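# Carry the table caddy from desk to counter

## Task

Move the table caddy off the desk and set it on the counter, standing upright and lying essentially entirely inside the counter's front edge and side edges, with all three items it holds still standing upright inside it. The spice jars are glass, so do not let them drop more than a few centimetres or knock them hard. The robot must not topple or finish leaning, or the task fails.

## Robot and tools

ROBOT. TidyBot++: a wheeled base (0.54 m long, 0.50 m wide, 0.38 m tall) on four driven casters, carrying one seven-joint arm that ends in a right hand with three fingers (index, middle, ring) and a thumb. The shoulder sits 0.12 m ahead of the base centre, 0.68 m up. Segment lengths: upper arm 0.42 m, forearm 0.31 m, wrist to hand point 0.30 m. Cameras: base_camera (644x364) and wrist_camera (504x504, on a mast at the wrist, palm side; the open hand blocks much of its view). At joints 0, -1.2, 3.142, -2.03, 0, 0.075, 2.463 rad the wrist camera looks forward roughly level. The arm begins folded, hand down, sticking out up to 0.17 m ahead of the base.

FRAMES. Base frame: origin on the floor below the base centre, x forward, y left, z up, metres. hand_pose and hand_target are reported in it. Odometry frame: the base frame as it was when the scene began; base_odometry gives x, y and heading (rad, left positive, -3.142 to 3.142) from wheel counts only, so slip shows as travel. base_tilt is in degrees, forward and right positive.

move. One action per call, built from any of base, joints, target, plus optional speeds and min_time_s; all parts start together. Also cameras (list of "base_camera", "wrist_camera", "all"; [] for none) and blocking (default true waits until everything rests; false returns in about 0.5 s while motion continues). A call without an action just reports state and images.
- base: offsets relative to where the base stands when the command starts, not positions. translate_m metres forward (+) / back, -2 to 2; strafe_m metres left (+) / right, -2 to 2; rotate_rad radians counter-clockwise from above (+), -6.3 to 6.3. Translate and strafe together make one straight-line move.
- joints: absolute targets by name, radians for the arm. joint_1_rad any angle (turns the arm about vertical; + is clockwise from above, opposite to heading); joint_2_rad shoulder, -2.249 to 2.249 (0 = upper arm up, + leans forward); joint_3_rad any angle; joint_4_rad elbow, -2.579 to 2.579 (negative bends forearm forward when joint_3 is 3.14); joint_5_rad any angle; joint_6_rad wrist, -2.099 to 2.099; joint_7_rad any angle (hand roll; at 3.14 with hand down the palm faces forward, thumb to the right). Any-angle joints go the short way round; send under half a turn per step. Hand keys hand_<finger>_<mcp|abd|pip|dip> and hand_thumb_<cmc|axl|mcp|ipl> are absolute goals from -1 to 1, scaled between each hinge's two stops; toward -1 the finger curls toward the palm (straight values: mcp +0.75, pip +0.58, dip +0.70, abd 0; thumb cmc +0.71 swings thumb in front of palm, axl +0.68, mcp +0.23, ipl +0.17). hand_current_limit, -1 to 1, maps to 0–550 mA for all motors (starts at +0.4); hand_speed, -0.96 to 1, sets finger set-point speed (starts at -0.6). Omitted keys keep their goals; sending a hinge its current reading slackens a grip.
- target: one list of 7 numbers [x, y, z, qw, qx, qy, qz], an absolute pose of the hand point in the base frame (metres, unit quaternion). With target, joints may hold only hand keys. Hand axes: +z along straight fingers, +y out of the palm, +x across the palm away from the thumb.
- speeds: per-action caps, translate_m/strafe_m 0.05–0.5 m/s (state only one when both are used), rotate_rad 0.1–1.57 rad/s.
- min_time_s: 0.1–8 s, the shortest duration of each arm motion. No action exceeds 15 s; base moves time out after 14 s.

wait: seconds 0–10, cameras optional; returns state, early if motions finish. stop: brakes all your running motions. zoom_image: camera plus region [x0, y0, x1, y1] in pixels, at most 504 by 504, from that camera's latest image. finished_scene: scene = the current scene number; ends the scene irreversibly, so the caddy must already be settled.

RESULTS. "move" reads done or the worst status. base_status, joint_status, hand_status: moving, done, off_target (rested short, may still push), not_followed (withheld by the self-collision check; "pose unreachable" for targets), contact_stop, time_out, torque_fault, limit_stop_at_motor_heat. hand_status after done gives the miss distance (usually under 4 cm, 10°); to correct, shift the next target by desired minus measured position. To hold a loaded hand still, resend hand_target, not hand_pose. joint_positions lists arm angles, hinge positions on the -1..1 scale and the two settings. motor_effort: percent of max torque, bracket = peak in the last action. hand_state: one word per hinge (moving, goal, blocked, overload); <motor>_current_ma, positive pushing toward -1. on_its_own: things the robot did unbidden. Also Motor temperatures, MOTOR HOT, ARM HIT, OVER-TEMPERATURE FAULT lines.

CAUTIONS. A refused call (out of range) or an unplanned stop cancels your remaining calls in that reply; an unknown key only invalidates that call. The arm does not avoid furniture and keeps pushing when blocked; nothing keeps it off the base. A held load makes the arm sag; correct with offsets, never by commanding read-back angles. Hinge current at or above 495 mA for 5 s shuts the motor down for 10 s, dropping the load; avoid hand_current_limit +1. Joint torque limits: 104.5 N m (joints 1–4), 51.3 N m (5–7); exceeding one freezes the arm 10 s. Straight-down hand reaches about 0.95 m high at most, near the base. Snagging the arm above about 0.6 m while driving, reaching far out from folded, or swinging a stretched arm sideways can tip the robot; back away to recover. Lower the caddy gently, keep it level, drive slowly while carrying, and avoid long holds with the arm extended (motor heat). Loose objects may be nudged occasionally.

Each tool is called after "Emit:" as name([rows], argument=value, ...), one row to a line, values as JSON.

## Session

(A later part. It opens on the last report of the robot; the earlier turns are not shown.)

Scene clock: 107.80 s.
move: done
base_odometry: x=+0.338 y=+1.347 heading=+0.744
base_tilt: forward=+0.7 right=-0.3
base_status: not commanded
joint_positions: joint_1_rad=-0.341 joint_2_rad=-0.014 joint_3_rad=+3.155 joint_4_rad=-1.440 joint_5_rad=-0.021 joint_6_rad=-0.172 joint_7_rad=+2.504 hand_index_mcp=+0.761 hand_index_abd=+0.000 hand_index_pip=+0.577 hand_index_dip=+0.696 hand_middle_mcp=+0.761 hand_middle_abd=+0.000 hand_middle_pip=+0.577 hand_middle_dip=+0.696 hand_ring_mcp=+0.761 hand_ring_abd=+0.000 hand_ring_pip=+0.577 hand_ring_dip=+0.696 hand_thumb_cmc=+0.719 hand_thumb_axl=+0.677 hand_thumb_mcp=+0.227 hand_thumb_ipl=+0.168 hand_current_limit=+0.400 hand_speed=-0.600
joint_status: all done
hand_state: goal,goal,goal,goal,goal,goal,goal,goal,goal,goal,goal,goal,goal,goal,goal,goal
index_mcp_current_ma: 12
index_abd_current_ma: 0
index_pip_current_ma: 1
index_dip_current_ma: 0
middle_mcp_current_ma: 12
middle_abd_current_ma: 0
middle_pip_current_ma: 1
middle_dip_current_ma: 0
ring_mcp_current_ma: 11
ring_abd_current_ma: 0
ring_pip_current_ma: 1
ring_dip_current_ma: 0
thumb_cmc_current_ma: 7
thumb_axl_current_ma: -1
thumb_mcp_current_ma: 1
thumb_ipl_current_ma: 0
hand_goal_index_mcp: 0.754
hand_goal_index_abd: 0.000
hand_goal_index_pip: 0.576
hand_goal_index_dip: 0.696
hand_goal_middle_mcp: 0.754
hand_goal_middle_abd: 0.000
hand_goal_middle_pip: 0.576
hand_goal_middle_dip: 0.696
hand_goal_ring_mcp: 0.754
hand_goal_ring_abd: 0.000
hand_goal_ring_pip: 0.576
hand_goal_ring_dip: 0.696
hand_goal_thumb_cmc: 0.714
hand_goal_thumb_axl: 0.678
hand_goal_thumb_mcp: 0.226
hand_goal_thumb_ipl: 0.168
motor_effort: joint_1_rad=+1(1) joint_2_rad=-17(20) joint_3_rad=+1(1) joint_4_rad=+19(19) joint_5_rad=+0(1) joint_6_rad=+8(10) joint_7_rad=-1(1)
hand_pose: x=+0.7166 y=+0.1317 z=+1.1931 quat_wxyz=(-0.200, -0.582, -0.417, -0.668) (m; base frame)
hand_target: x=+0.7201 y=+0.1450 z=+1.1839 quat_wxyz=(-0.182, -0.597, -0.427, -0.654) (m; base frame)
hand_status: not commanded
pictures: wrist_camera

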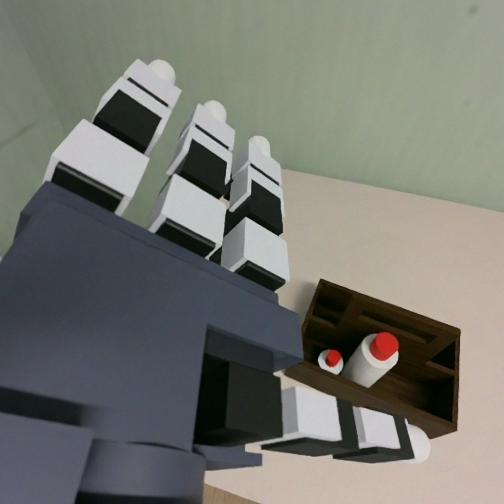

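Emit:
move(base={"translate_m":0.2,"rotate_rad":-0.06}, speeds={"translate_m":0.2}, joints={"joint_6_rad":0.0}, cameras=["all"])

Emit:
zoom_image(camera="wrist_camera", region=[284, 254, 504, 504])

Scene clock: 113.63 s.
move: done
base_odometry: x=+0.486 y=+1.483 heading=+0.684
base_tilt: forward=+0.7 right=-0.3
base_status: done
joint_positions: joint_1_rad=-0.345 joint_2_rad=-0.007 joint_3_rad=+3.151 joint_4_rad=-1.424 joint_5_rad=-0.021 joint_6_rad=-0.010 joint_7_rad=+2.504 hand_index_mcp=+0.763 hand_index_abd=+0.000 hand_index_pip=+0.577 hand_index_dip=+0.696 hand_middle_mcp=+0.763 hand_middle_abd=+0.000 hand_middle_pip=+0.577 hand_middle_dip=+0.696 hand_ring_mcp=+0.762 hand_ring_abd=+0.001 hand_ring_pip=+0.577 hand_ring_dip=+0.696 hand_thumb_cmc=+0.721 hand_thumb_axl=+0.677 hand_thumb_mcp=+0.227 hand_thumb_ipl=+0.168 hand_current_limit=+0.400 hand_speed=-0.600
joint_status: all done
hand_state: goal,goal,goal,goal,goal,goal,goal,goal,goal,goal,goal,goal,goal,goal,goal,goal
index_mcp_current_ma: 15
index_abd_current_ma: 0
index_pip_current_ma: 1
index_dip_current_ma: 0
middle_mcp_current_ma: 15
middle_abd_current_ma: 0
middle_pip_current_ma: 1
middle_dip_current_ma: 0
ring_mcp_current_ma: 14
ring_abd_current_ma: 0
ring_pip_current_ma: 1
ring_dip_current_ma: 0
thumb_cmc_current_ma: 10
thumb_axl_current_ma: -1
thumb_mcp_current_ma: 1
thumb_ipl_current_ma: 0
hand_goal_index_mcp: 0.754
hand_goal_index_abd: 0.000
hand_goal_index_pip: 0.576
hand_goal_index_dip: 0.696
hand_goal_middle_mcp: 0.754
hand_goal_middle_abd: 0.000
hand_goal_middle_pip: 0.576
hand_goal_middle_dip: 0.696
hand_goal_ring_mcp: 0.754
hand_goal_ring_abd: 0.000
hand_goal_ring_pip: 0.576
hand_goal_ring_dip: 0.696
hand_goal_thumb_cmc: 0.714
hand_goal_thumb_axl: 0.678
hand_goal_thumb_mcp: 0.226
hand_goal_thumb_ipl: 0.168
motor_effort: joint_1_rad=+1(3) joint_2_rad=-18(21) joint_3_rad=+0(3) joint_4_rad=+18(21) joint_5_rad=+0(0) joint_6_rad=+8(11) joint_7_rad=-1(1)
hand_pose: x=+0.7070 y=+0.1323 z=+1.2464 quat_wxyz=(-0.215, -0.531, -0.382, -0.725) (m; base frame)
hand_target: x=+0.7047 y=+0.1394 z=+1.2584 quat_wxyz=(-0.205, -0.524, -0.375, -0.737) (m; base frame)
hand_status: not commanded
pictures: base_camera, wrist_camera

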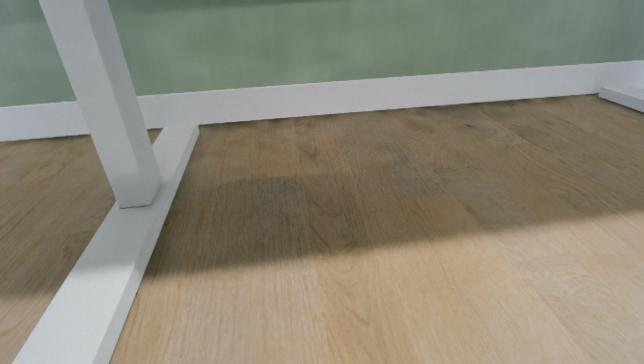

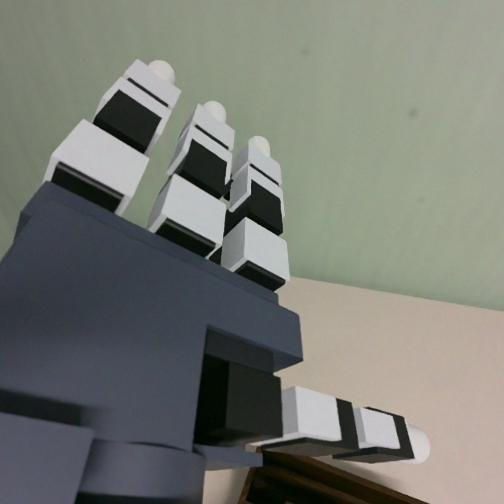

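Scaled by 2.016 from the camera's 504x504 image, which has a finer 720x720 frame.

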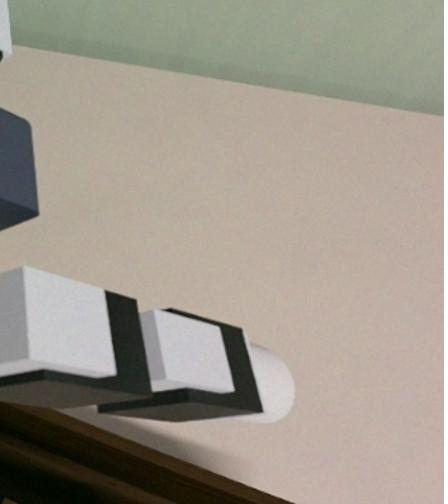

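Emit:
move(joints={"joint_6_rad":-0.65}, cameras=["wrist_camera"])

Emit:
zoom_image(camera="wrist_camera", region=[284, 200, 484, 400])

Scene clock: 115.90 s.
move: done
base_odometry: x=+0.486 y=+1.483 heading=+0.684
base_tilt: forward=+0.7 right=-0.3
base_status: not commanded
joint_positions: joint_1_rad=-0.345 joint_2_rad=-0.007 joint_3_rad=+3.151 joint_4_rad=-1.420 joint_5_rad=-0.021 joint_6_rad=-0.584 joint_7_rad=+2.504 hand_index_mcp=+0.763 hand_index_abd=+0.000 hand_index_pip=+0.577 hand_index_dip=+0.696 hand_middle_mcp=+0.763 hand_middle_abd=+0.000 hand_middle_pip=+0.577 hand_middle_dip=+0.696 hand_ring_mcp=+0.762 hand_ring_abd=+0.001 hand_ring_pip=+0.577 hand_ring_dip=+0.696 hand_thumb_cmc=+0.721 hand_thumb_axl=+0.677 hand_thumb_mcp=+0.226 hand_thumb_ipl=+0.168 hand_current_limit=+0.400 hand_speed=-0.600
joint_status: all done
hand_state: goal,goal,goal,goal,goal,goal,goal,goal,goal,goal,goal,goal,goal,goal,goal,goal
index_mcp_current_ma: 15
index_abd_current_ma: 0
index_pip_current_ma: 1
index_dip_current_ma: 0
middle_mcp_current_ma: 15
middle_abd_current_ma: 0
middle_pip_current_ma: 1
middle_dip_current_ma: 0
ring_mcp_current_ma: 14
ring_abd_current_ma: 0
ring_pip_current_ma: 1
ring_dip_current_ma: 0
thumb_cmc_current_ma: 10
thumb_axl_current_ma: -1
thumb_mcp_current_ma: 0
thumb_ipl_current_ma: 0
hand_goal_index_mcp: 0.754
hand_goal_index_abd: 0.000
hand_goal_index_pip: 0.576
hand_goal_index_dip: 0.696
hand_goal_middle_mcp: 0.754
hand_goal_middle_abd: 0.000
hand_goal_middle_pip: 0.576
hand_goal_middle_dip: 0.696
hand_goal_ring_mcp: 0.754
hand_goal_ring_abd: 0.000
hand_goal_ring_pip: 0.576
hand_goal_ring_dip: 0.696
hand_goal_thumb_cmc: 0.714
hand_goal_thumb_axl: 0.678
hand_goal_thumb_mcp: 0.226
hand_goal_thumb_ipl: 0.168
motor_effort: joint_1_rad=+1(1) joint_2_rad=-18(20) joint_3_rad=+0(1) joint_4_rad=+18(21) joint_5_rad=+0(0) joint_6_rad=+8(10) joint_7_rad=-1(1)
hand_pose: x=+0.7117 y=+0.1378 z=+1.0755 quat_wxyz=(-0.150, -0.680, -0.495, -0.520) (m; base frame)
hand_target: x=+0.7077 y=+0.1405 z=+1.0631 quat_wxyz=(-0.139, -0.695, -0.497, -0.500) (m; base frame)
hand_status: not commanded
pictures: wrist_camera

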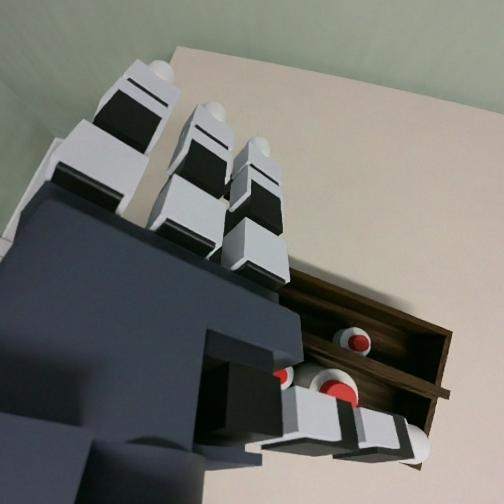

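Scaled by 2.520 from the camera's 504x504 image, which has a finer 720x720 frame.

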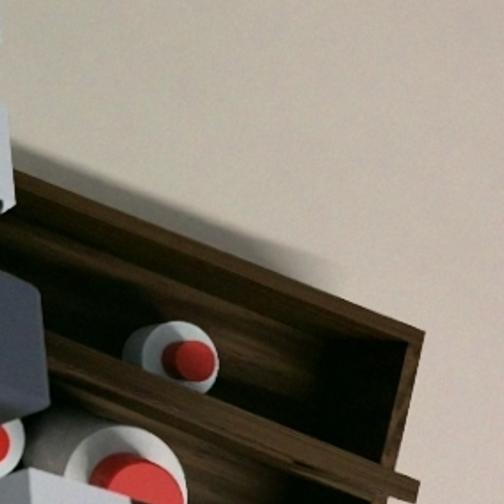

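Emit:
move(base={"strafe_m":0.06,"rotate_rad":-0.055}, joints={"joint_1_rad":0,"joint_2_rad":-0.3,"joint_4_rad":-1.4,"joint_6_rad":-0.5,"joint_7_rad":0.0,"hand_index_mcp":0.0,"hand_index_pip":-0.2,"hand_index_dip":-0.07,"hand_middle_mcp":0.0,"hand_middle_pip":-0.2,"hand_middle_dip":-0.07}, cameras=["all"])

Scene clock: 140.00 s.
move: done
base_odometry: x=+0.448 y=+1.529 heading=+0.628
base_tilt: forward=+0.7 right=-0.3
base_status: done
joint_positions: joint_1_rad=-0.010 joint_2_rad=-0.296 joint_3_rad=+3.148 joint_4_rad=-1.420 joint_5_rad=-0.021 joint_6_rad=-0.573 joint_7_rad=+0.041 hand_index_mcp=-0.001 hand_index_abd=+0.001 hand_index_pip=-0.196 hand_index_dip=-0.067 hand_middle_mcp=-0.001 hand_middle_abd=+0.001 hand_middle_pip=-0.196 hand_middle_dip=-0.068 hand_ring_mcp=+0.747 hand_ring_abd=+0.001 hand_ring_pip=+0.576 hand_ring_dip=+0.696 hand_thumb_cmc=+0.707 hand_thumb_axl=+0.677 hand_thumb_mcp=+0.226 hand_thumb_ipl=+0.168 hand_current_limit=+0.400 hand_speed=-0.600
joint_status: all done
hand_state: goal,goal,goal,goal,goal,goal,goal,goal,goal,goal,goal,goal,goal,goal,goal,goal
index_mcp_current_ma: -1
index_abd_current_ma: 0
index_pip_current_ma: 5
index_dip_current_ma: 3
middle_mcp_current_ma: -1
middle_abd_current_ma: 0
middle_pip_current_ma: 5
middle_dip_current_ma: 3
ring_mcp_current_ma: -12
ring_abd_current_ma: 1
ring_pip_current_ma: 0
ring_dip_current_ma: 0
thumb_cmc_current_ma: -11
thumb_axl_current_ma: -1
thumb_mcp_current_ma: 0
thumb_ipl_current_ma: 0
hand_goal_index_mcp: 0.000
hand_goal_index_abd: 0.000
hand_goal_index_pip: -0.200
hand_goal_index_dip: -0.070
hand_goal_middle_mcp: 0.000
hand_goal_middle_abd: 0.000
hand_goal_middle_pip: -0.200
hand_goal_middle_dip: -0.070
hand_goal_ring_mcp: 0.754
hand_goal_ring_abd: 0.000
hand_goal_ring_pip: 0.576
hand_goal_ring_dip: 0.696
hand_goal_thumb_cmc: 0.714
hand_goal_thumb_axl: 0.678
hand_goal_thumb_mcp: 0.226
hand_goal_thumb_ipl: 0.168
motor_effort: joint_1_rad=+1(3) joint_2_rad=-8(19) joint_3_rad=+1(3) joint_4_rad=+17(19) joint_5_rad=+0(1) joint_6_rad=+9(9) joint_7_rad=-1(2)
hand_pose: x=+0.5677 y=+0.0264 z=+1.0975 quat_wxyz=(+0.466, -0.540, +0.521, -0.469) (m; base frame)
hand_target: x=+0.5737 y=+0.0238 z=+1.1326 quat_wxyz=(+0.493, -0.507, +0.507, -0.493) (m; base frame)
hand_status: not commanded
pictures: base_camera, wrist_camera

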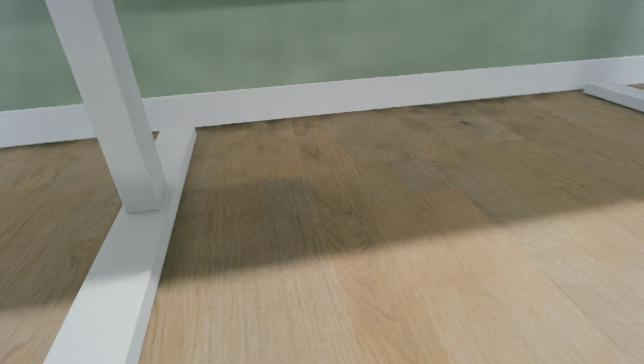

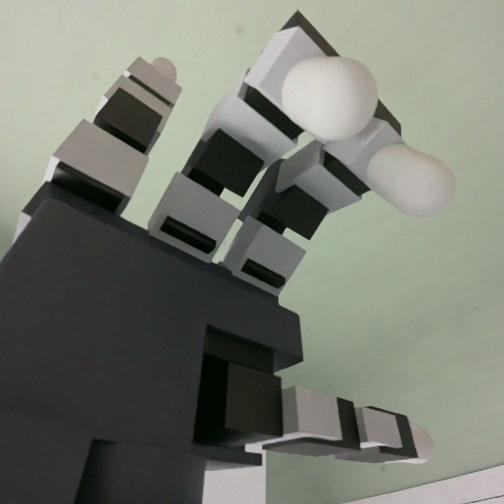

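Emit:
move(target=[0.58, -0.02, 1.0, 0.4056, -0.579, 0.579, -0.4056], cameras=["wrist_camera"])

Scene clock: 149.73 s.
move: done
base_odometry: x=+0.448 y=+1.529 heading=+0.628
base_tilt: forward=+0.7 right=-0.3
base_status: not commanded
joint_positions: joint_1_rad=+0.589 joint_2_rad=-0.236 joint_3_rad=+2.907 joint_4_rad=-1.472 joint_5_rad=-0.476 joint_6_rad=-0.644 joint_7_rad=+0.447 hand_index_mcp=-0.001 hand_index_abd=+0.001 hand_index_pip=-0.196 hand_index_dip=-0.067 hand_middle_mcp=-0.001 hand_middle_abd=+0.001 hand_middle_pip=-0.196 hand_middle_dip=-0.068 hand_ring_mcp=+0.747 hand_ring_abd=+0.001 hand_ring_pip=+0.576 hand_ring_dip=+0.696 hand_thumb_cmc=+0.707 hand_thumb_axl=+0.677 hand_thumb_mcp=+0.226 hand_thumb_ipl=+0.168 hand_current_limit=+0.400 hand_speed=-0.600
joint_status: not commanded
hand_state: goal,goal,goal,goal,goal,goal,goal,goal,goal,goal,goal,goal,goal,goal,goal,goal
index_mcp_current_ma: -1
index_abd_current_ma: 0
index_pip_current_ma: 5
index_dip_current_ma: 3
middle_mcp_current_ma: -1
middle_abd_current_ma: 0
middle_pip_current_ma: 5
middle_dip_current_ma: 3
ring_mcp_current_ma: -12
ring_abd_current_ma: 1
ring_pip_current_ma: 0
ring_dip_current_ma: 0
thumb_cmc_current_ma: -11
thumb_axl_current_ma: -1
thumb_mcp_current_ma: 0
thumb_ipl_current_ma: 0
hand_goal_index_mcp: 0.000
hand_goal_index_abd: 0.000
hand_goal_index_pip: -0.200
hand_goal_index_dip: -0.070
hand_goal_middle_mcp: 0.000
hand_goal_middle_abd: 0.000
hand_goal_middle_pip: -0.200
hand_goal_middle_dip: -0.070
hand_goal_ring_mcp: 0.754
hand_goal_ring_abd: 0.000
hand_goal_ring_pip: 0.576
hand_goal_ring_dip: 0.696
hand_goal_thumb_cmc: 0.714
hand_goal_thumb_axl: 0.678
hand_goal_thumb_mcp: 0.226
hand_goal_thumb_ipl: 0.168
motor_effort: joint_1_rad=+1(1) joint_2_rad=-9(10) joint_3_rad=+2(2) joint_4_rad=+18(18) joint_5_rad=-2(2) joint_6_rad=+7(9) joint_7_rad=-1(1)
hand_pose: x=+0.5849 y=-0.0467 z=+1.0301 quat_wxyz=(+0.402, -0.547, +0.576, -0.455) (m; base frame)
hand_target: x=+0.5800 y=-0.0200 z=+1.0000 quat_wxyz=(+0.406, -0.579, +0.579, -0.406) (m; base frame)
hand_status: done (0.041 m and 6.8 deg from the pose sent, 0.109 m and 12.9 deg at the start)
pictures: wrist_camera

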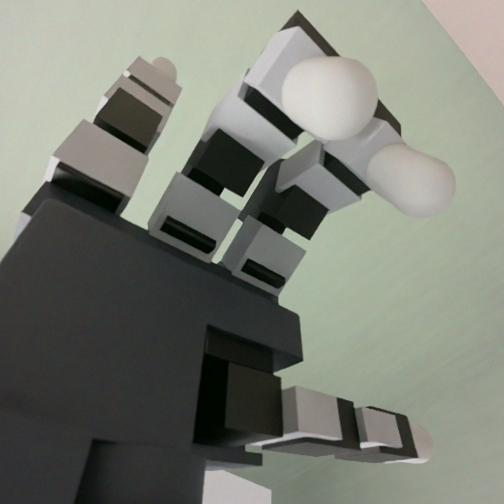

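Emit:
move(base={"strafe_m":-0.045}, joints={"joint_1_rad":-0.01,"joint_2_rad":0.1,"joint_3_rad":3.142,"joint_4_rad":-1.055,"joint_5_rad":0.0,"joint_6_rad":-0.69,"joint_7_rad":0.0}, min_time_s=2, cameras=["wrist_camera"])

Scene clock: 156.83 s.
move: done
base_odometry: x=+0.474 y=+1.493 heading=+0.629
base_tilt: forward=+0.7 right=-0.3
base_status: done
joint_positions: joint_1_rad=+0.001 joint_2_rad=+0.078 joint_3_rad=+3.114 joint_4_rad=-1.093 joint_5_rad=-0.058 joint_6_rad=-0.645 joint_7_rad=+0.042 hand_index_mcp=-0.001 hand_index_abd=+0.001 hand_index_pip=-0.196 hand_index_dip=-0.067 hand_middle_mcp=-0.001 hand_middle_abd=+0.001 hand_middle_pip=-0.196 hand_middle_dip=-0.068 hand_ring_mcp=+0.747 hand_ring_abd=+0.001 hand_ring_pip=+0.576 hand_ring_dip=+0.696 hand_thumb_cmc=+0.707 hand_thumb_axl=+0.677 hand_thumb_mcp=+0.226 hand_thumb_ipl=+0.168 hand_current_limit=+0.400 hand_speed=-0.600
joint_status: all done
hand_state: goal,goal,goal,goal,goal,goal,goal,goal,goal,goal,goal,goal,goal,goal,goal,goal
index_mcp_current_ma: -1
index_abd_current_ma: 0
index_pip_current_ma: 5
index_dip_current_ma: 3
middle_mcp_current_ma: -1
middle_abd_current_ma: 0
middle_pip_current_ma: 5
middle_dip_current_ma: 3
ring_mcp_current_ma: -12
ring_abd_current_ma: 1
ring_pip_current_ma: 0
ring_dip_current_ma: 0
thumb_cmc_current_ma: -11
thumb_axl_current_ma: -1
thumb_mcp_current_ma: 0
thumb_ipl_current_ma: 0
hand_goal_index_mcp: 0.000
hand_goal_index_abd: 0.000
hand_goal_index_pip: -0.200
hand_goal_index_dip: -0.070
hand_goal_middle_mcp: 0.000
hand_goal_middle_abd: 0.000
hand_goal_middle_pip: -0.200
hand_goal_middle_dip: -0.070
hand_goal_ring_mcp: 0.754
hand_goal_ring_abd: 0.000
hand_goal_ring_pip: 0.576
hand_goal_ring_dip: 0.696
hand_goal_thumb_cmc: 0.714
hand_goal_thumb_axl: 0.678
hand_goal_thumb_mcp: 0.226
hand_goal_thumb_ipl: 0.168
motor_effort: joint_1_rad=+1(2) joint_2_rad=-19(21) joint_3_rad=+0(4) joint_4_rad=+17(19) joint_5_rad=+0(4) joint_6_rad=+8(9) joint_7_rad=-1(2)
hand_pose: x=+0.7110 y=+0.0499 z=+1.0689 quat_wxyz=(+0.452, -0.570, +0.543, -0.418) (m; base frame)
hand_target: x=+0.7155 y=+0.0298 z=+1.0640 quat_wxyz=(+0.429, -0.566, +0.561, -0.425) (m; base frame)
hand_status: not commanded
pictures: wrist_camera

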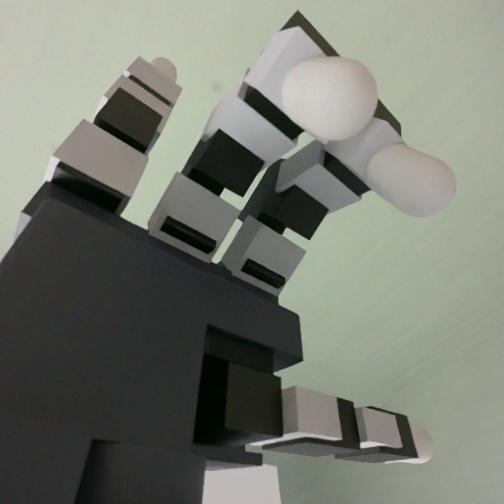

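Emit:
move(joints={"joint_1_rad":0.03,"joint_2_rad":0.13,"joint_3_rad":3.142,"joint_4_rad":-1.26,"joint_5_rad":0.0,"joint_6_rad":-0.59,"joint_7_rad":0.0}, min_time_s=2, cameras=["wrist_camera"])

Scene clock: 162.17 s.
move: done
base_odometry: x=+0.474 y=+1.493 heading=+0.629
base_tilt: forward=+0.7 right=-0.3
base_status: not commanded
joint_positions: joint_1_rad=+0.017 joint_2_rad=+0.105 joint_3_rad=+3.114 joint_4_rad=-1.243 joint_5_rad=-0.057 joint_6_rad=-0.645 joint_7_rad=+0.042 hand_index_mcp=-0.001 hand_index_abd=+0.001 hand_index_pip=-0.196 hand_index_dip=-0.067 hand_middle_mcp=-0.001 hand_middle_abd=+0.001 hand_middle_pip=-0.196 hand_middle_dip=-0.068 hand_ring_mcp=+0.747 hand_ring_abd=+0.001 hand_ring_pip=+0.576 hand_ring_dip=+0.696 hand_thumb_cmc=+0.707 hand_thumb_axl=+0.677 hand_thumb_mcp=+0.226 hand_thumb_ipl=+0.168 hand_current_limit=+0.400 hand_speed=-0.600
joint_status: all done
hand_state: goal,goal,goal,goal,goal,goal,goal,goal,goal,goal,goal,goal,goal,goal,goal,goal
index_mcp_current_ma: -1
index_abd_current_ma: 0
index_pip_current_ma: 5
index_dip_current_ma: 3
middle_mcp_current_ma: -1
middle_abd_current_ma: 0
middle_pip_current_ma: 5
middle_dip_current_ma: 3
ring_mcp_current_ma: -12
ring_abd_current_ma: 1
ring_pip_current_ma: 0
ring_dip_current_ma: 0
thumb_cmc_current_ma: -11
thumb_axl_current_ma: -1
thumb_mcp_current_ma: 0
thumb_ipl_current_ma: 0
hand_goal_index_mcp: 0.000
hand_goal_index_abd: 0.000
hand_goal_index_pip: -0.200
hand_goal_index_dip: -0.070
hand_goal_middle_mcp: 0.000
hand_goal_middle_abd: 0.000
hand_goal_middle_pip: -0.200
hand_goal_middle_dip: -0.070
hand_goal_ring_mcp: 0.754
hand_goal_ring_abd: 0.000
hand_goal_ring_pip: 0.576
hand_goal_ring_dip: 0.696
hand_goal_thumb_cmc: 0.714
hand_goal_thumb_axl: 0.678
hand_goal_thumb_mcp: 0.226
hand_goal_thumb_ipl: 0.168
motor_effort: joint_1_rad=+1(2) joint_2_rad=-21(22) joint_3_rad=+0(2) joint_4_rad=+18(19) joint_5_rad=-1(2) joint_6_rad=+7(9) joint_7_rad=-1(2)
hand_pose: x=+0.7085 y=+0.0402 z=+0.9694 quat_wxyz=(+0.398, -0.601, +0.585, -0.370) (m; base frame)
hand_target: x=+0.7260 y=+0.0056 z=+0.9576 quat_wxyz=(+0.382, -0.582, +0.600, -0.394) (m; base frame)
hand_status: not commanded
pictures: wrist_camera

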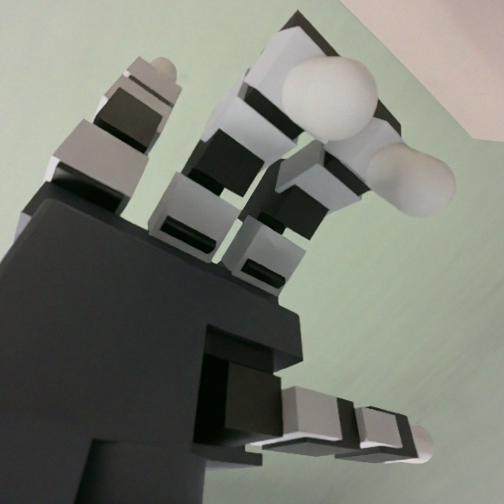

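Emit:
move()

Scene clock: 169.47 s.
Motor temperatures (°C): [35 36 37 36 45 46 47]
base_odometry: x=+0.474 y=+1.493 heading=+0.629
base_tilt: forward=+0.7 right=-0.3
base_status: not commanded
joint_positions: joint_1_rad=+0.017 joint_2_rad=+0.105 joint_3_rad=+3.114 joint_4_rad=-1.243 joint_5_rad=-0.057 joint_6_rad=-0.645 joint_7_rad=+0.042 hand_index_mcp=-0.001 hand_index_abd=+0.001 hand_index_pip=-0.196 hand_index_dip=-0.067 hand_middle_mcp=-0.001 hand_middle_abd=+0.001 hand_middle_pip=-0.196 hand_middle_dip=-0.068 hand_ring_mcp=+0.747 hand_ring_abd=+0.001 hand_ring_pip=+0.576 hand_ring_dip=+0.696 hand_thumb_cmc=+0.707 hand_thumb_axl=+0.677 hand_thumb_mcp=+0.226 hand_thumb_ipl=+0.168 hand_current_limit=+0.400 hand_speed=-0.600
joint_status: all done
hand_state: goal,goal,goal,goal,goal,goal,goal,goal,goal,goal,goal,goal,goal,goal,goal,goal
index_mcp_current_ma: -1
index_abd_current_ma: 0
index_pip_current_ma: 5
index_dip_current_ma: 3
middle_mcp_current_ma: -1
middle_abd_current_ma: 0
middle_pip_current_ma: 5
middle_dip_current_ma: 3
ring_mcp_current_ma: -12
ring_abd_current_ma: 1
ring_pip_current_ma: 0
ring_dip_current_ma: 0
thumb_cmc_current_ma: -11
thumb_axl_current_ma: -1
thumb_mcp_current_ma: 0
thumb_ipl_current_ma: 0
hand_goal_index_mcp: 0.000
hand_goal_index_abd: 0.000
hand_goal_index_pip: -0.200
hand_goal_index_dip: -0.070
hand_goal_middle_mcp: 0.000
hand_goal_middle_abd: 0.000
hand_goal_middle_pip: -0.200
hand_goal_middle_dip: -0.070
hand_goal_ring_mcp: 0.754
hand_goal_ring_abd: 0.000
hand_goal_ring_pip: 0.576
hand_goal_ring_dip: 0.696
hand_goal_thumb_cmc: 0.714
hand_goal_thumb_axl: 0.678
hand_goal_thumb_mcp: 0.226
hand_goal_thumb_ipl: 0.168
motor_effort: joint_1_rad=+1(2) joint_2_rad=-21(22) joint_3_rad=+1(2) joint_4_rad=+18(19) joint_5_rad=+0(2) joint_6_rad=+7(9) joint_7_rad=-1(2)
hand_pose: x=+0.7085 y=+0.0402 z=+0.9694 quat_wxyz=(+0.398, -0.601, +0.585, -0.370) (m; base frame)
hand_target: x=+0.7260 y=+0.0056 z=+0.9576 quat_wxyz=(+0.382, -0.582, +0.600, -0.394) (m; base frame)
hand_status: not commanded
pictures: base_camera, wrist_camera

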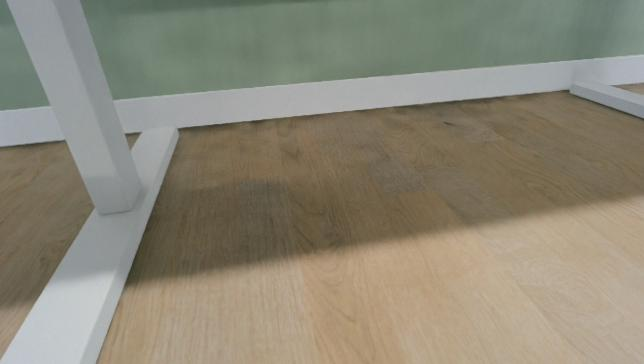

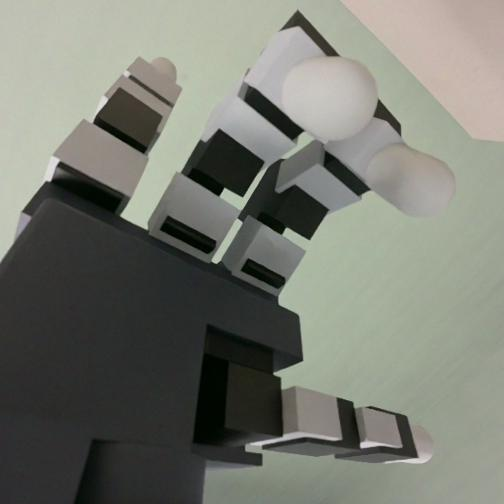

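Emit:
move(joints={"joint_1_rad":0.06,"joint_2_rad":0.11,"joint_3_rad":3.142,"joint_4_rad":-1.36,"joint_5_rad":0,"joint_6_rad":-0.47,"joint_7_rad":0}, min_time_s=1.5, cameras=["wrist_camera"])

Scene clock: 176.97 s.
move: done
base_odometry: x=+0.474 y=+1.493 heading=+0.629
base_tilt: forward=+0.7 right=-0.3
base_status: not commanded
joint_positions: joint_1_rad=+0.047 joint_2_rad=+0.105 joint_3_rad=+3.114 joint_4_rad=-1.342 joint_5_rad=-0.057 joint_6_rad=-0.547 joint_7_rad=+0.042 hand_index_mcp=-0.001 hand_index_abd=+0.001 hand_index_pip=-0.196 hand_index_dip=-0.067 hand_middle_mcp=-0.001 hand_middle_abd=+0.001 hand_middle_pip=-0.196 hand_middle_dip=-0.068 hand_ring_mcp=+0.747 hand_ring_abd=+0.001 hand_ring_pip=+0.576 hand_ring_dip=+0.696 hand_thumb_cmc=+0.707 hand_thumb_axl=+0.677 hand_thumb_mcp=+0.226 hand_thumb_ipl=+0.168 hand_current_limit=+0.400 hand_speed=-0.600
joint_status: all done
hand_state: goal,goal,goal,goal,goal,goal,goal,goal,goal,goal,goal,goal,goal,goal,goal,goal
index_mcp_current_ma: -1
index_abd_current_ma: 0
index_pip_current_ma: 5
index_dip_current_ma: 3
middle_mcp_current_ma: -1
middle_abd_current_ma: 0
middle_pip_current_ma: 5
middle_dip_current_ma: 3
ring_mcp_current_ma: -12
ring_abd_current_ma: 1
ring_pip_current_ma: 0
ring_dip_current_ma: 0
thumb_cmc_current_ma: -11
thumb_axl_current_ma: -1
thumb_mcp_current_ma: 0
thumb_ipl_current_ma: 0
hand_goal_index_mcp: 0.000
hand_goal_index_abd: 0.000
hand_goal_index_pip: -0.200
hand_goal_index_dip: -0.070
hand_goal_middle_mcp: 0.000
hand_goal_middle_abd: 0.000
hand_goal_middle_pip: -0.200
hand_goal_middle_dip: -0.070
hand_goal_ring_mcp: 0.754
hand_goal_ring_abd: 0.000
hand_goal_ring_pip: 0.576
hand_goal_ring_dip: 0.696
hand_goal_thumb_cmc: 0.714
hand_goal_thumb_axl: 0.678
hand_goal_thumb_mcp: 0.226
hand_goal_thumb_ipl: 0.168
motor_effort: joint_1_rad=+1(2) joint_2_rad=-21(22) joint_3_rad=+0(2) joint_4_rad=+18(19) joint_5_rad=-1(1) joint_6_rad=+7(8) joint_7_rad=-1(2)
hand_pose: x=+0.7148 y=+0.0211 z=+0.9387 quat_wxyz=(+0.391, -0.591, +0.596, -0.377) (m; base frame)
hand_target: x=+0.7288 y=-0.0128 z=+0.9436 quat_wxyz=(+0.387, -0.565, +0.601, -0.412) (m; base frame)
hand_status: not commanded
pictures: wrist_camera

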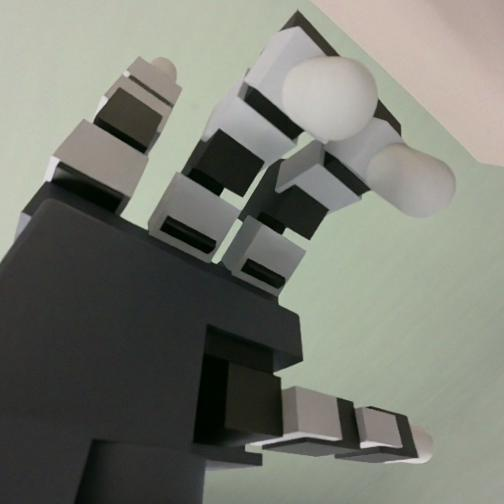

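Emit:
move(joints={"joint_1_rad":0.06,"joint_2_rad":0.10,"joint_3_rad":3.142,"joint_4_rad":-1.54,"joint_5_rad":0,"joint_6_rad":-0.25,"joint_7_rad":0}, min_time_s=2, cameras=["wrist_camera"])

Scene clock: 181.33 s.
move: done
base_odometry: x=+0.474 y=+1.493 heading=+0.629
base_tilt: forward=+0.7 right=-0.3
base_status: not commanded
joint_positions: joint_1_rad=+0.047 joint_2_rad=+0.105 joint_3_rad=+3.114 joint_4_rad=-1.522 joint_5_rad=-0.057 joint_6_rad=-0.327 joint_7_rad=+0.042 hand_index_mcp=-0.001 hand_index_abd=+0.001 hand_index_pip=-0.196 hand_index_dip=-0.067 hand_middle_mcp=-0.001 hand_middle_abd=+0.001 hand_middle_pip=-0.196 hand_middle_dip=-0.068 hand_ring_mcp=+0.747 hand_ring_abd=+0.001 hand_ring_pip=+0.576 hand_ring_dip=+0.696 hand_thumb_cmc=+0.707 hand_thumb_axl=+0.677 hand_thumb_mcp=+0.226 hand_thumb_ipl=+0.168 hand_current_limit=+0.400 hand_speed=-0.600
joint_status: all done
hand_state: goal,goal,goal,goal,goal,goal,goal,goal,goal,goal,goal,goal,goal,goal,goal,goal
index_mcp_current_ma: -1
index_abd_current_ma: 0
index_pip_current_ma: 5
index_dip_current_ma: 3
middle_mcp_current_ma: -1
middle_abd_current_ma: 0
middle_pip_current_ma: 5
middle_dip_current_ma: 3
ring_mcp_current_ma: -12
ring_abd_current_ma: 1
ring_pip_current_ma: 0
ring_dip_current_ma: 0
thumb_cmc_current_ma: -11
thumb_axl_current_ma: -1
thumb_mcp_current_ma: 0
thumb_ipl_current_ma: 0
hand_goal_index_mcp: 0.000
hand_goal_index_abd: 0.000
hand_goal_index_pip: -0.200
hand_goal_index_dip: -0.070
hand_goal_middle_mcp: 0.000
hand_goal_middle_abd: 0.000
hand_goal_middle_pip: -0.200
hand_goal_middle_dip: -0.070
hand_goal_ring_mcp: 0.754
hand_goal_ring_abd: 0.000
hand_goal_ring_pip: 0.576
hand_goal_ring_dip: 0.696
hand_goal_thumb_cmc: 0.714
hand_goal_thumb_axl: 0.678
hand_goal_thumb_mcp: 0.226
hand_goal_thumb_ipl: 0.168
motor_effort: joint_1_rad=+1(2) joint_2_rad=-21(22) joint_3_rad=+1(2) joint_4_rad=+19(19) joint_5_rad=-1(2) joint_6_rad=+8(9) joint_7_rad=-1(2)
hand_pose: x=+0.7246 y=+0.0181 z=+0.8915 quat_wxyz=(+0.400, -0.580, +0.592, -0.391) (m; base frame)
hand_target: x=+0.7345 y=-0.0131 z=+0.9034 quat_wxyz=(+0.401, -0.556, +0.590, -0.427) (m; base frame)
hand_status: not commanded
pictures: wrist_camera

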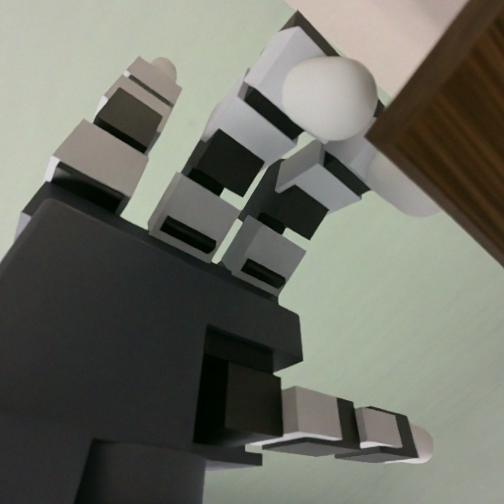

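Emit:
zoom_image(camera="wrist_camera", region=[300, 0, 504, 300])

Scaled by 1.680 from the camera's 504x504 image, which has a finer 720x720 frame.

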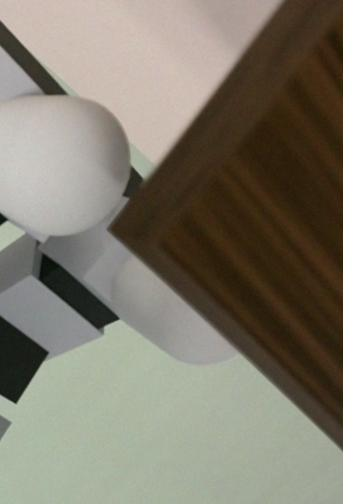

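Emit:
move(joints={"joint_1_rad":0.01}, min_time_s=1.0, cameras=["wrist_camera"])

Emit:
zoom_image(camera="wrist_camera", region=[300, 0, 504, 300])

Scene clock: 190.43 s.
move: done
base_odometry: x=+0.474 y=+1.493 heading=+0.629
base_tilt: forward=+0.7 right=-0.3
base_status: not commanded
joint_positions: joint_1_rad=+0.021 joint_2_rad=+0.105 joint_3_rad=+3.115 joint_4_rad=-1.522 joint_5_rad=-0.057 joint_6_rad=-0.327 joint_7_rad=+0.042 hand_index_mcp=-0.001 hand_index_abd=+0.001 hand_index_pip=-0.196 hand_index_dip=-0.067 hand_middle_mcp=-0.001 hand_middle_abd=+0.001 hand_middle_pip=-0.196 hand_middle_dip=-0.068 hand_ring_mcp=+0.747 hand_ring_abd=+0.001 hand_ring_pip=+0.576 hand_ring_dip=+0.696 hand_thumb_cmc=+0.707 hand_thumb_axl=+0.677 hand_thumb_mcp=+0.226 hand_thumb_ipl=+0.168 hand_current_limit=+0.400 hand_speed=-0.600
joint_status: all done
hand_state: goal,goal,goal,goal,goal,goal,goal,goal,goal,goal,goal,goal,goal,goal,goal,goal
index_mcp_current_ma: -1
index_abd_current_ma: 0
index_pip_current_ma: 5
index_dip_current_ma: 3
middle_mcp_current_ma: -1
middle_abd_current_ma: 0
middle_pip_current_ma: 5
middle_dip_current_ma: 3
ring_mcp_current_ma: -12
ring_abd_current_ma: 1
ring_pip_current_ma: 0
ring_dip_current_ma: 0
thumb_cmc_current_ma: -11
thumb_axl_current_ma: -1
thumb_mcp_current_ma: 0
thumb_ipl_current_ma: 0
hand_goal_index_mcp: 0.000
hand_goal_index_abd: 0.000
hand_goal_index_pip: -0.200
hand_goal_index_dip: -0.070
hand_goal_middle_mcp: 0.000
hand_goal_middle_abd: 0.000
hand_goal_middle_pip: -0.200
hand_goal_middle_dip: -0.070
hand_goal_ring_mcp: 0.754
hand_goal_ring_abd: 0.000
hand_goal_ring_pip: 0.576
hand_goal_ring_dip: 0.696
hand_goal_thumb_cmc: 0.714
hand_goal_thumb_axl: 0.678
hand_goal_thumb_mcp: 0.226
hand_goal_thumb_ipl: 0.168
motor_effort: joint_1_rad=+1(2) joint_2_rad=-21(22) joint_3_rad=+0(1) joint_4_rad=+17(19) joint_5_rad=+0(1) joint_6_rad=+7(8) joint_7_rad=+0(1)
hand_pose: x=+0.7241 y=+0.0331 z=+0.8917 quat_wxyz=(+0.405, -0.587, +0.585, -0.386) (m; base frame)
hand_target: x=+0.7344 y=+0.0176 z=+0.9034 quat_wxyz=(+0.412, -0.570, +0.576, -0.416) (m; base frame)
hand_status: not commanded
pictures: wrist_camera

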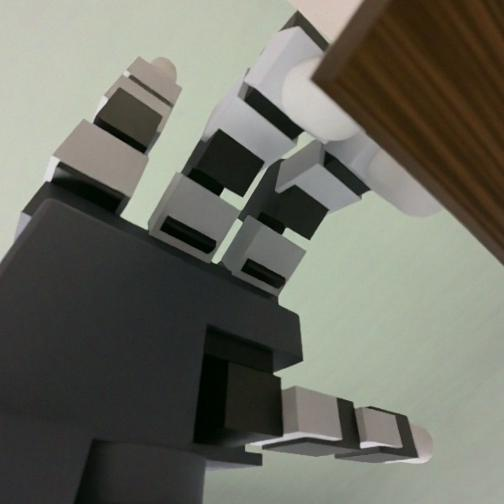

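Scaled by 1.680 from the camera's 504x504 image, which has a finer 720x720 frame.

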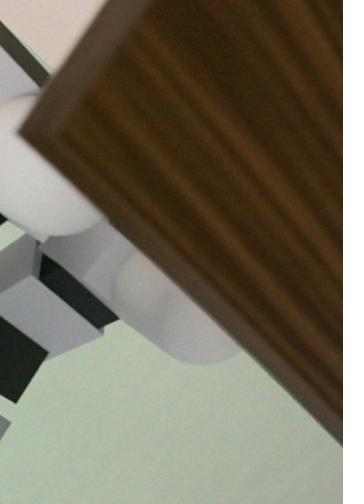

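Emit:
move(joints={"joint_1_rad":-0.02}, min_time_s=1.0, cameras=["wrist_camera"])

Scene clock: 195.93 s.
move: done
base_odometry: x=+0.474 y=+1.493 heading=+0.629
base_tilt: forward=+0.7 right=-0.3
base_status: not commanded
joint_positions: joint_1_rad=-0.007 joint_2_rad=+0.105 joint_3_rad=+3.115 joint_4_rad=-1.522 joint_5_rad=-0.057 joint_6_rad=-0.327 joint_7_rad=+0.042 hand_index_mcp=-0.001 hand_index_abd=+0.001 hand_index_pip=-0.196 hand_index_dip=-0.067 hand_middle_mcp=-0.001 hand_middle_abd=+0.001 hand_middle_pip=-0.196 hand_middle_dip=-0.068 hand_ring_mcp=+0.747 hand_ring_abd=+0.001 hand_ring_pip=+0.576 hand_ring_dip=+0.696 hand_thumb_cmc=+0.707 hand_thumb_axl=+0.677 hand_thumb_mcp=+0.226 hand_thumb_ipl=+0.168 hand_current_limit=+0.400 hand_speed=-0.600
joint_status: all done
hand_state: goal,goal,goal,goal,goal,goal,goal,goal,goal,goal,goal,goal,goal,goal,goal,goal
index_mcp_current_ma: -1
index_abd_current_ma: 0
index_pip_current_ma: 5
index_dip_current_ma: 3
middle_mcp_current_ma: -1
middle_abd_current_ma: 0
middle_pip_current_ma: 5
middle_dip_current_ma: 3
ring_mcp_current_ma: -12
ring_abd_current_ma: 1
ring_pip_current_ma: 0
ring_dip_current_ma: 0
thumb_cmc_current_ma: -11
thumb_axl_current_ma: -1
thumb_mcp_current_ma: 0
thumb_ipl_current_ma: 0
hand_goal_index_mcp: 0.000
hand_goal_index_abd: 0.000
hand_goal_index_pip: -0.200
hand_goal_index_dip: -0.070
hand_goal_middle_mcp: 0.000
hand_goal_middle_abd: 0.000
hand_goal_middle_pip: -0.200
hand_goal_middle_dip: -0.070
hand_goal_ring_mcp: 0.754
hand_goal_ring_abd: 0.000
hand_goal_ring_pip: 0.576
hand_goal_ring_dip: 0.696
hand_goal_thumb_cmc: 0.714
hand_goal_thumb_axl: 0.678
hand_goal_thumb_mcp: 0.226
hand_goal_thumb_ipl: 0.168
motor_effort: joint_1_rad=+1(2) joint_2_rad=-21(22) joint_3_rad=+1(1) joint_4_rad=+18(19) joint_5_rad=+0(1) joint_6_rad=+7(8) joint_7_rad=-1(1)
hand_pose: x=+0.7229 y=+0.0503 z=+0.8917 quat_wxyz=(+0.411, -0.595, +0.576, -0.380) (m; base frame)
hand_target: x=+0.7336 y=+0.0361 z=+0.9034 quat_wxyz=(+0.418, -0.579, +0.567, -0.410) (m; base frame)
hand_status: not commanded
pictures: wrist_camera

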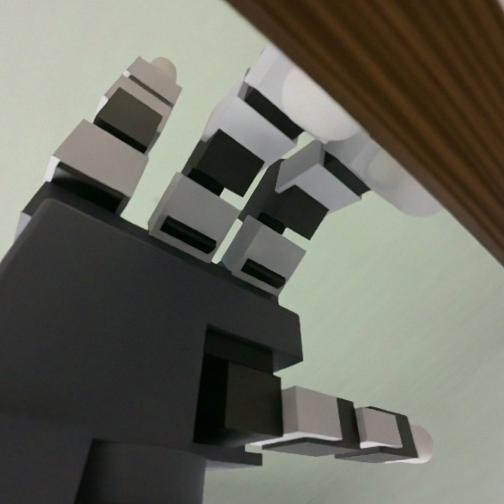

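Emit:
move(joints={"joint_2_rad":0.095,"joint_4_rad":-1.595,"joint_6_rad":-0.19}, min_time_s=1.5, cameras=["wrist_camera"])

Emit:
zoom_image(camera="wrist_camera", region=[250, 0, 504, 254])

Scene clock: 198.97 s.
move: done
base_odometry: x=+0.474 y=+1.493 heading=+0.629
base_tilt: forward=+0.7 right=-0.3
base_status: not commanded
joint_positions: joint_1_rad=-0.007 joint_2_rad=+0.105 joint_3_rad=+3.115 joint_4_rad=-1.576 joint_5_rad=-0.057 joint_6_rad=-0.267 joint_7_rad=+0.042 hand_index_mcp=-0.001 hand_index_abd=+0.001 hand_index_pip=-0.196 hand_index_dip=-0.067 hand_middle_mcp=-0.001 hand_middle_abd=+0.001 hand_middle_pip=-0.196 hand_middle_dip=-0.068 hand_ring_mcp=+0.747 hand_ring_abd=+0.001 hand_ring_pip=+0.576 hand_ring_dip=+0.696 hand_thumb_cmc=+0.707 hand_thumb_axl=+0.677 hand_thumb_mcp=+0.226 hand_thumb_ipl=+0.168 hand_current_limit=+0.400 hand_speed=-0.600
joint_status: all done
hand_state: goal,goal,goal,goal,goal,goal,goal,goal,goal,goal,goal,goal,goal,goal,goal,goal
index_mcp_current_ma: -1
index_abd_current_ma: 0
index_pip_current_ma: 5
index_dip_current_ma: 3
middle_mcp_current_ma: -1
middle_abd_current_ma: 0
middle_pip_current_ma: 5
middle_dip_current_ma: 3
ring_mcp_current_ma: -12
ring_abd_current_ma: 1
ring_pip_current_ma: 0
ring_dip_current_ma: 0
thumb_cmc_current_ma: -11
thumb_axl_current_ma: -1
thumb_mcp_current_ma: 0
thumb_ipl_current_ma: 0
hand_goal_index_mcp: 0.000
hand_goal_index_abd: 0.000
hand_goal_index_pip: -0.200
hand_goal_index_dip: -0.070
hand_goal_middle_mcp: 0.000
hand_goal_middle_abd: 0.000
hand_goal_middle_pip: -0.200
hand_goal_middle_dip: -0.070
hand_goal_ring_mcp: 0.754
hand_goal_ring_abd: 0.000
hand_goal_ring_pip: 0.576
hand_goal_ring_dip: 0.696
hand_goal_thumb_cmc: 0.714
hand_goal_thumb_axl: 0.678
hand_goal_thumb_mcp: 0.226
hand_goal_thumb_ipl: 0.168
motor_effort: joint_1_rad=+1(1) joint_2_rad=-21(22) joint_3_rad=+1(1) joint_4_rad=+17(20) joint_5_rad=+0(1) joint_6_rad=+8(9) joint_7_rad=-1(1)
hand_pose: x=+0.7228 y=+0.0494 z=+0.8763 quat_wxyz=(+0.412, -0.593, +0.576, -0.383) (m; base frame)
hand_target: x=+0.7317 y=+0.0361 z=+0.8906 quat_wxyz=(+0.421, -0.577, +0.565, -0.413) (m; base frame)
hand_status: not commanded
pictures: wrist_camera

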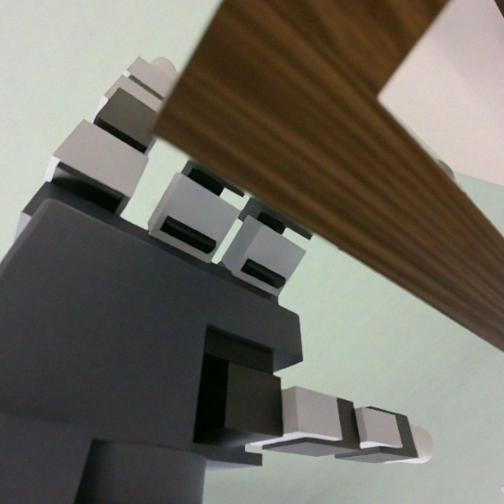

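Scaled by 1.984 from the camera's 504x504 image, which has a finer 720x720 frame.

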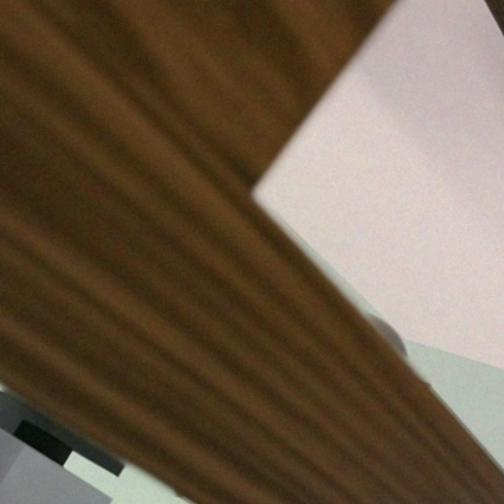

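Emit:
move(joints={"joint_2_rad":0.045,"joint_4_rad":-1.652,"joint_6_rad":-0.18}, min_time_s=2, cameras=["wrist_camera"])

Emit:
zoom_image(camera="wrist_camera", region=[250, 0, 504, 254])

Scene clock: 206.67 s.
move: done
base_odometry: x=+0.474 y=+1.493 heading=+0.629
base_tilt: forward=+0.7 right=-0.3
base_status: not commanded
joint_positions: joint_1_rad=-0.007 joint_2_rad=+0.058 joint_3_rad=+3.115 joint_4_rad=-1.633 joint_5_rad=-0.057 joint_6_rad=-0.257 joint_7_rad=+0.042 hand_index_mcp=-0.001 hand_index_abd=+0.001 hand_index_pip=-0.196 hand_index_dip=-0.067 hand_middle_mcp=-0.001 hand_middle_abd=+0.001 hand_middle_pip=-0.196 hand_middle_dip=-0.068 hand_ring_mcp=+0.747 hand_ring_abd=+0.001 hand_ring_pip=+0.576 hand_ring_dip=+0.696 hand_thumb_cmc=+0.707 hand_thumb_axl=+0.677 hand_thumb_mcp=+0.226 hand_thumb_ipl=+0.168 hand_current_limit=+0.400 hand_speed=-0.600
joint_status: all done
hand_state: goal,goal,goal,goal,goal,goal,goal,goal,goal,goal,goal,goal,goal,goal,goal,goal
index_mcp_current_ma: -1
index_abd_current_ma: 0
index_pip_current_ma: 5
index_dip_current_ma: 3
middle_mcp_current_ma: -1
middle_abd_current_ma: 0
middle_pip_current_ma: 5
middle_dip_current_ma: 3
ring_mcp_current_ma: -12
ring_abd_current_ma: 1
ring_pip_current_ma: 0
ring_dip_current_ma: 0
thumb_cmc_current_ma: -11
thumb_axl_current_ma: -1
thumb_mcp_current_ma: 0
thumb_ipl_current_ma: 0
hand_goal_index_mcp: 0.000
hand_goal_index_abd: 0.000
hand_goal_index_pip: -0.200
hand_goal_index_dip: -0.070
hand_goal_middle_mcp: 0.000
hand_goal_middle_abd: 0.000
hand_goal_middle_pip: -0.200
hand_goal_middle_dip: -0.070
hand_goal_ring_mcp: 0.754
hand_goal_ring_abd: 0.000
hand_goal_ring_pip: 0.576
hand_goal_ring_dip: 0.696
hand_goal_thumb_cmc: 0.714
hand_goal_thumb_axl: 0.678
hand_goal_thumb_mcp: 0.226
hand_goal_thumb_ipl: 0.168
motor_effort: joint_1_rad=+1(1) joint_2_rad=-20(22) joint_3_rad=+1(1) joint_4_rad=+18(19) joint_5_rad=+0(1) joint_6_rad=+7(9) joint_7_rad=+0(1)
hand_pose: x=+0.7028 y=+0.0489 z=+0.8751 quat_wxyz=(+0.412, -0.593, +0.576, -0.384) (m; base frame)
hand_target: x=+0.7110 y=+0.0357 z=+0.8907 quat_wxyz=(+0.422, -0.576, +0.565, -0.414) (m; base frame)
hand_status: not commanded
pictures: wrist_camera

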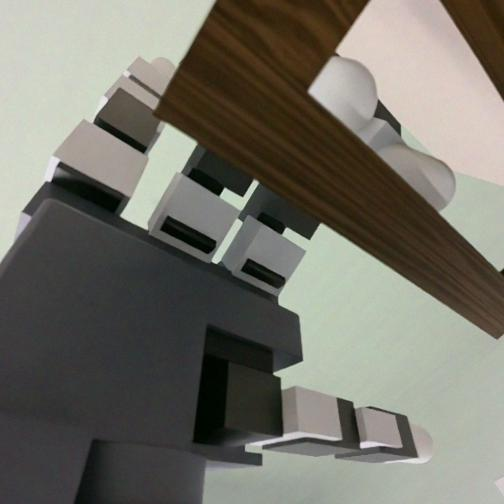

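Scaled by 1.984 from the camera's 504x504 image, which has a finer 720x720 frame.

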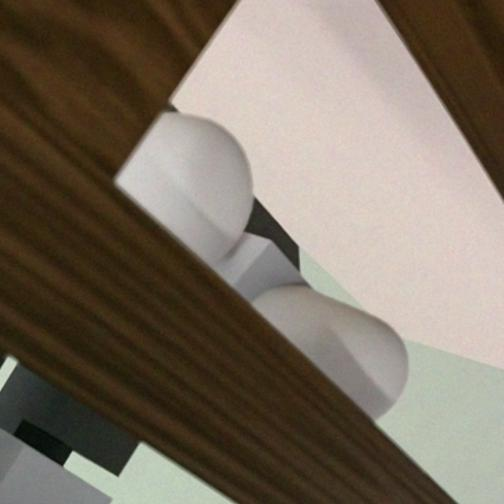

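Emit:
move(joints={"joint_2_rad":0.0,"joint_4_rad":-1.702,"joint_6_rad":-0.175}, min_time_s=2, cameras=["wrist_camera"])

Emit:
zoom_image(camera="wrist_camera", region=[250, 0, 504, 254])

Scene clock: 214.33 s.
move: done
base_odometry: x=+0.474 y=+1.493 heading=+0.629
base_tilt: forward=+0.7 right=-0.3
base_status: not commanded
joint_positions: joint_1_rad=-0.007 joint_2_rad=+0.015 joint_3_rad=+3.115 joint_4_rad=-1.683 joint_5_rad=-0.057 joint_6_rad=-0.252 joint_7_rad=+0.042 hand_index_mcp=+0.002 hand_index_abd=+0.001 hand_index_pip=-0.196 hand_index_dip=-0.067 hand_middle_mcp=-0.001 hand_middle_abd=+0.001 hand_middle_pip=-0.196 hand_middle_dip=-0.068 hand_ring_mcp=+0.747 hand_ring_abd=+0.001 hand_ring_pip=+0.576 hand_ring_dip=+0.696 hand_thumb_cmc=+0.707 hand_thumb_axl=+0.677 hand_thumb_mcp=+0.226 hand_thumb_ipl=+0.168 hand_current_limit=+0.400 hand_speed=-0.600
joint_status: all done
hand_state: goal,goal,goal,goal,goal,goal,goal,goal,goal,goal,goal,goal,goal,goal,goal,goal
index_mcp_current_ma: 2
index_abd_current_ma: 0
index_pip_current_ma: 5
index_dip_current_ma: 3
middle_mcp_current_ma: -1
middle_abd_current_ma: 0
middle_pip_current_ma: 5
middle_dip_current_ma: 3
ring_mcp_current_ma: -12
ring_abd_current_ma: 1
ring_pip_current_ma: 0
ring_dip_current_ma: 0
thumb_cmc_current_ma: -11
thumb_axl_current_ma: -1
thumb_mcp_current_ma: 0
thumb_ipl_current_ma: 0
hand_goal_index_mcp: 0.000
hand_goal_index_abd: 0.000
hand_goal_index_pip: -0.200
hand_goal_index_dip: -0.070
hand_goal_middle_mcp: 0.000
hand_goal_middle_abd: 0.000
hand_goal_middle_pip: -0.200
hand_goal_middle_dip: -0.070
hand_goal_ring_mcp: 0.754
hand_goal_ring_abd: 0.000
hand_goal_ring_pip: 0.576
hand_goal_ring_dip: 0.696
hand_goal_thumb_cmc: 0.714
hand_goal_thumb_axl: 0.678
hand_goal_thumb_mcp: 0.226
hand_goal_thumb_ipl: 0.168
motor_effort: joint_1_rad=+1(1) joint_2_rad=-19(21) joint_3_rad=+1(1) joint_4_rad=+18(19) joint_5_rad=+0(1) joint_6_rad=+7(9) joint_7_rad=-1(1)
hand_pose: x=+0.6838 y=+0.0484 z=+0.8727 quat_wxyz=(+0.410, -0.594, +0.576, -0.383) (m; base frame)
hand_target: x=+0.6919 y=+0.0353 z=+0.8895 quat_wxyz=(+0.422, -0.576, +0.565, -0.414) (m; base frame)
hand_status: not commanded
pictures: wrist_camera

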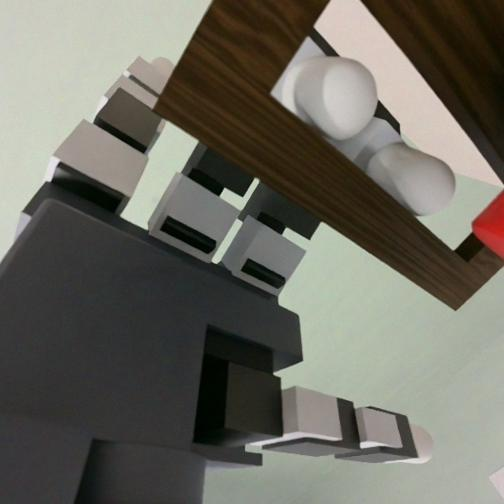

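Scaled by 1.984 from the camera's 504x504 image, which has a finer 720x720 frame.

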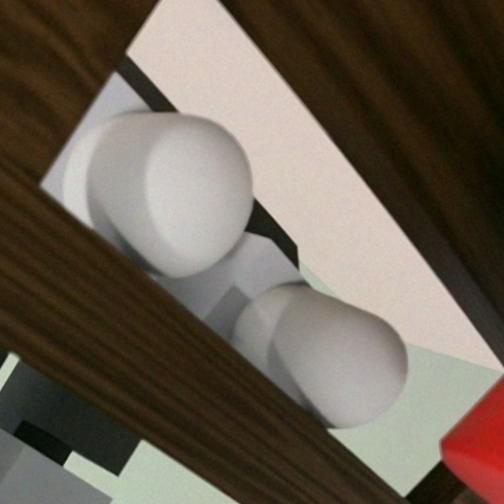

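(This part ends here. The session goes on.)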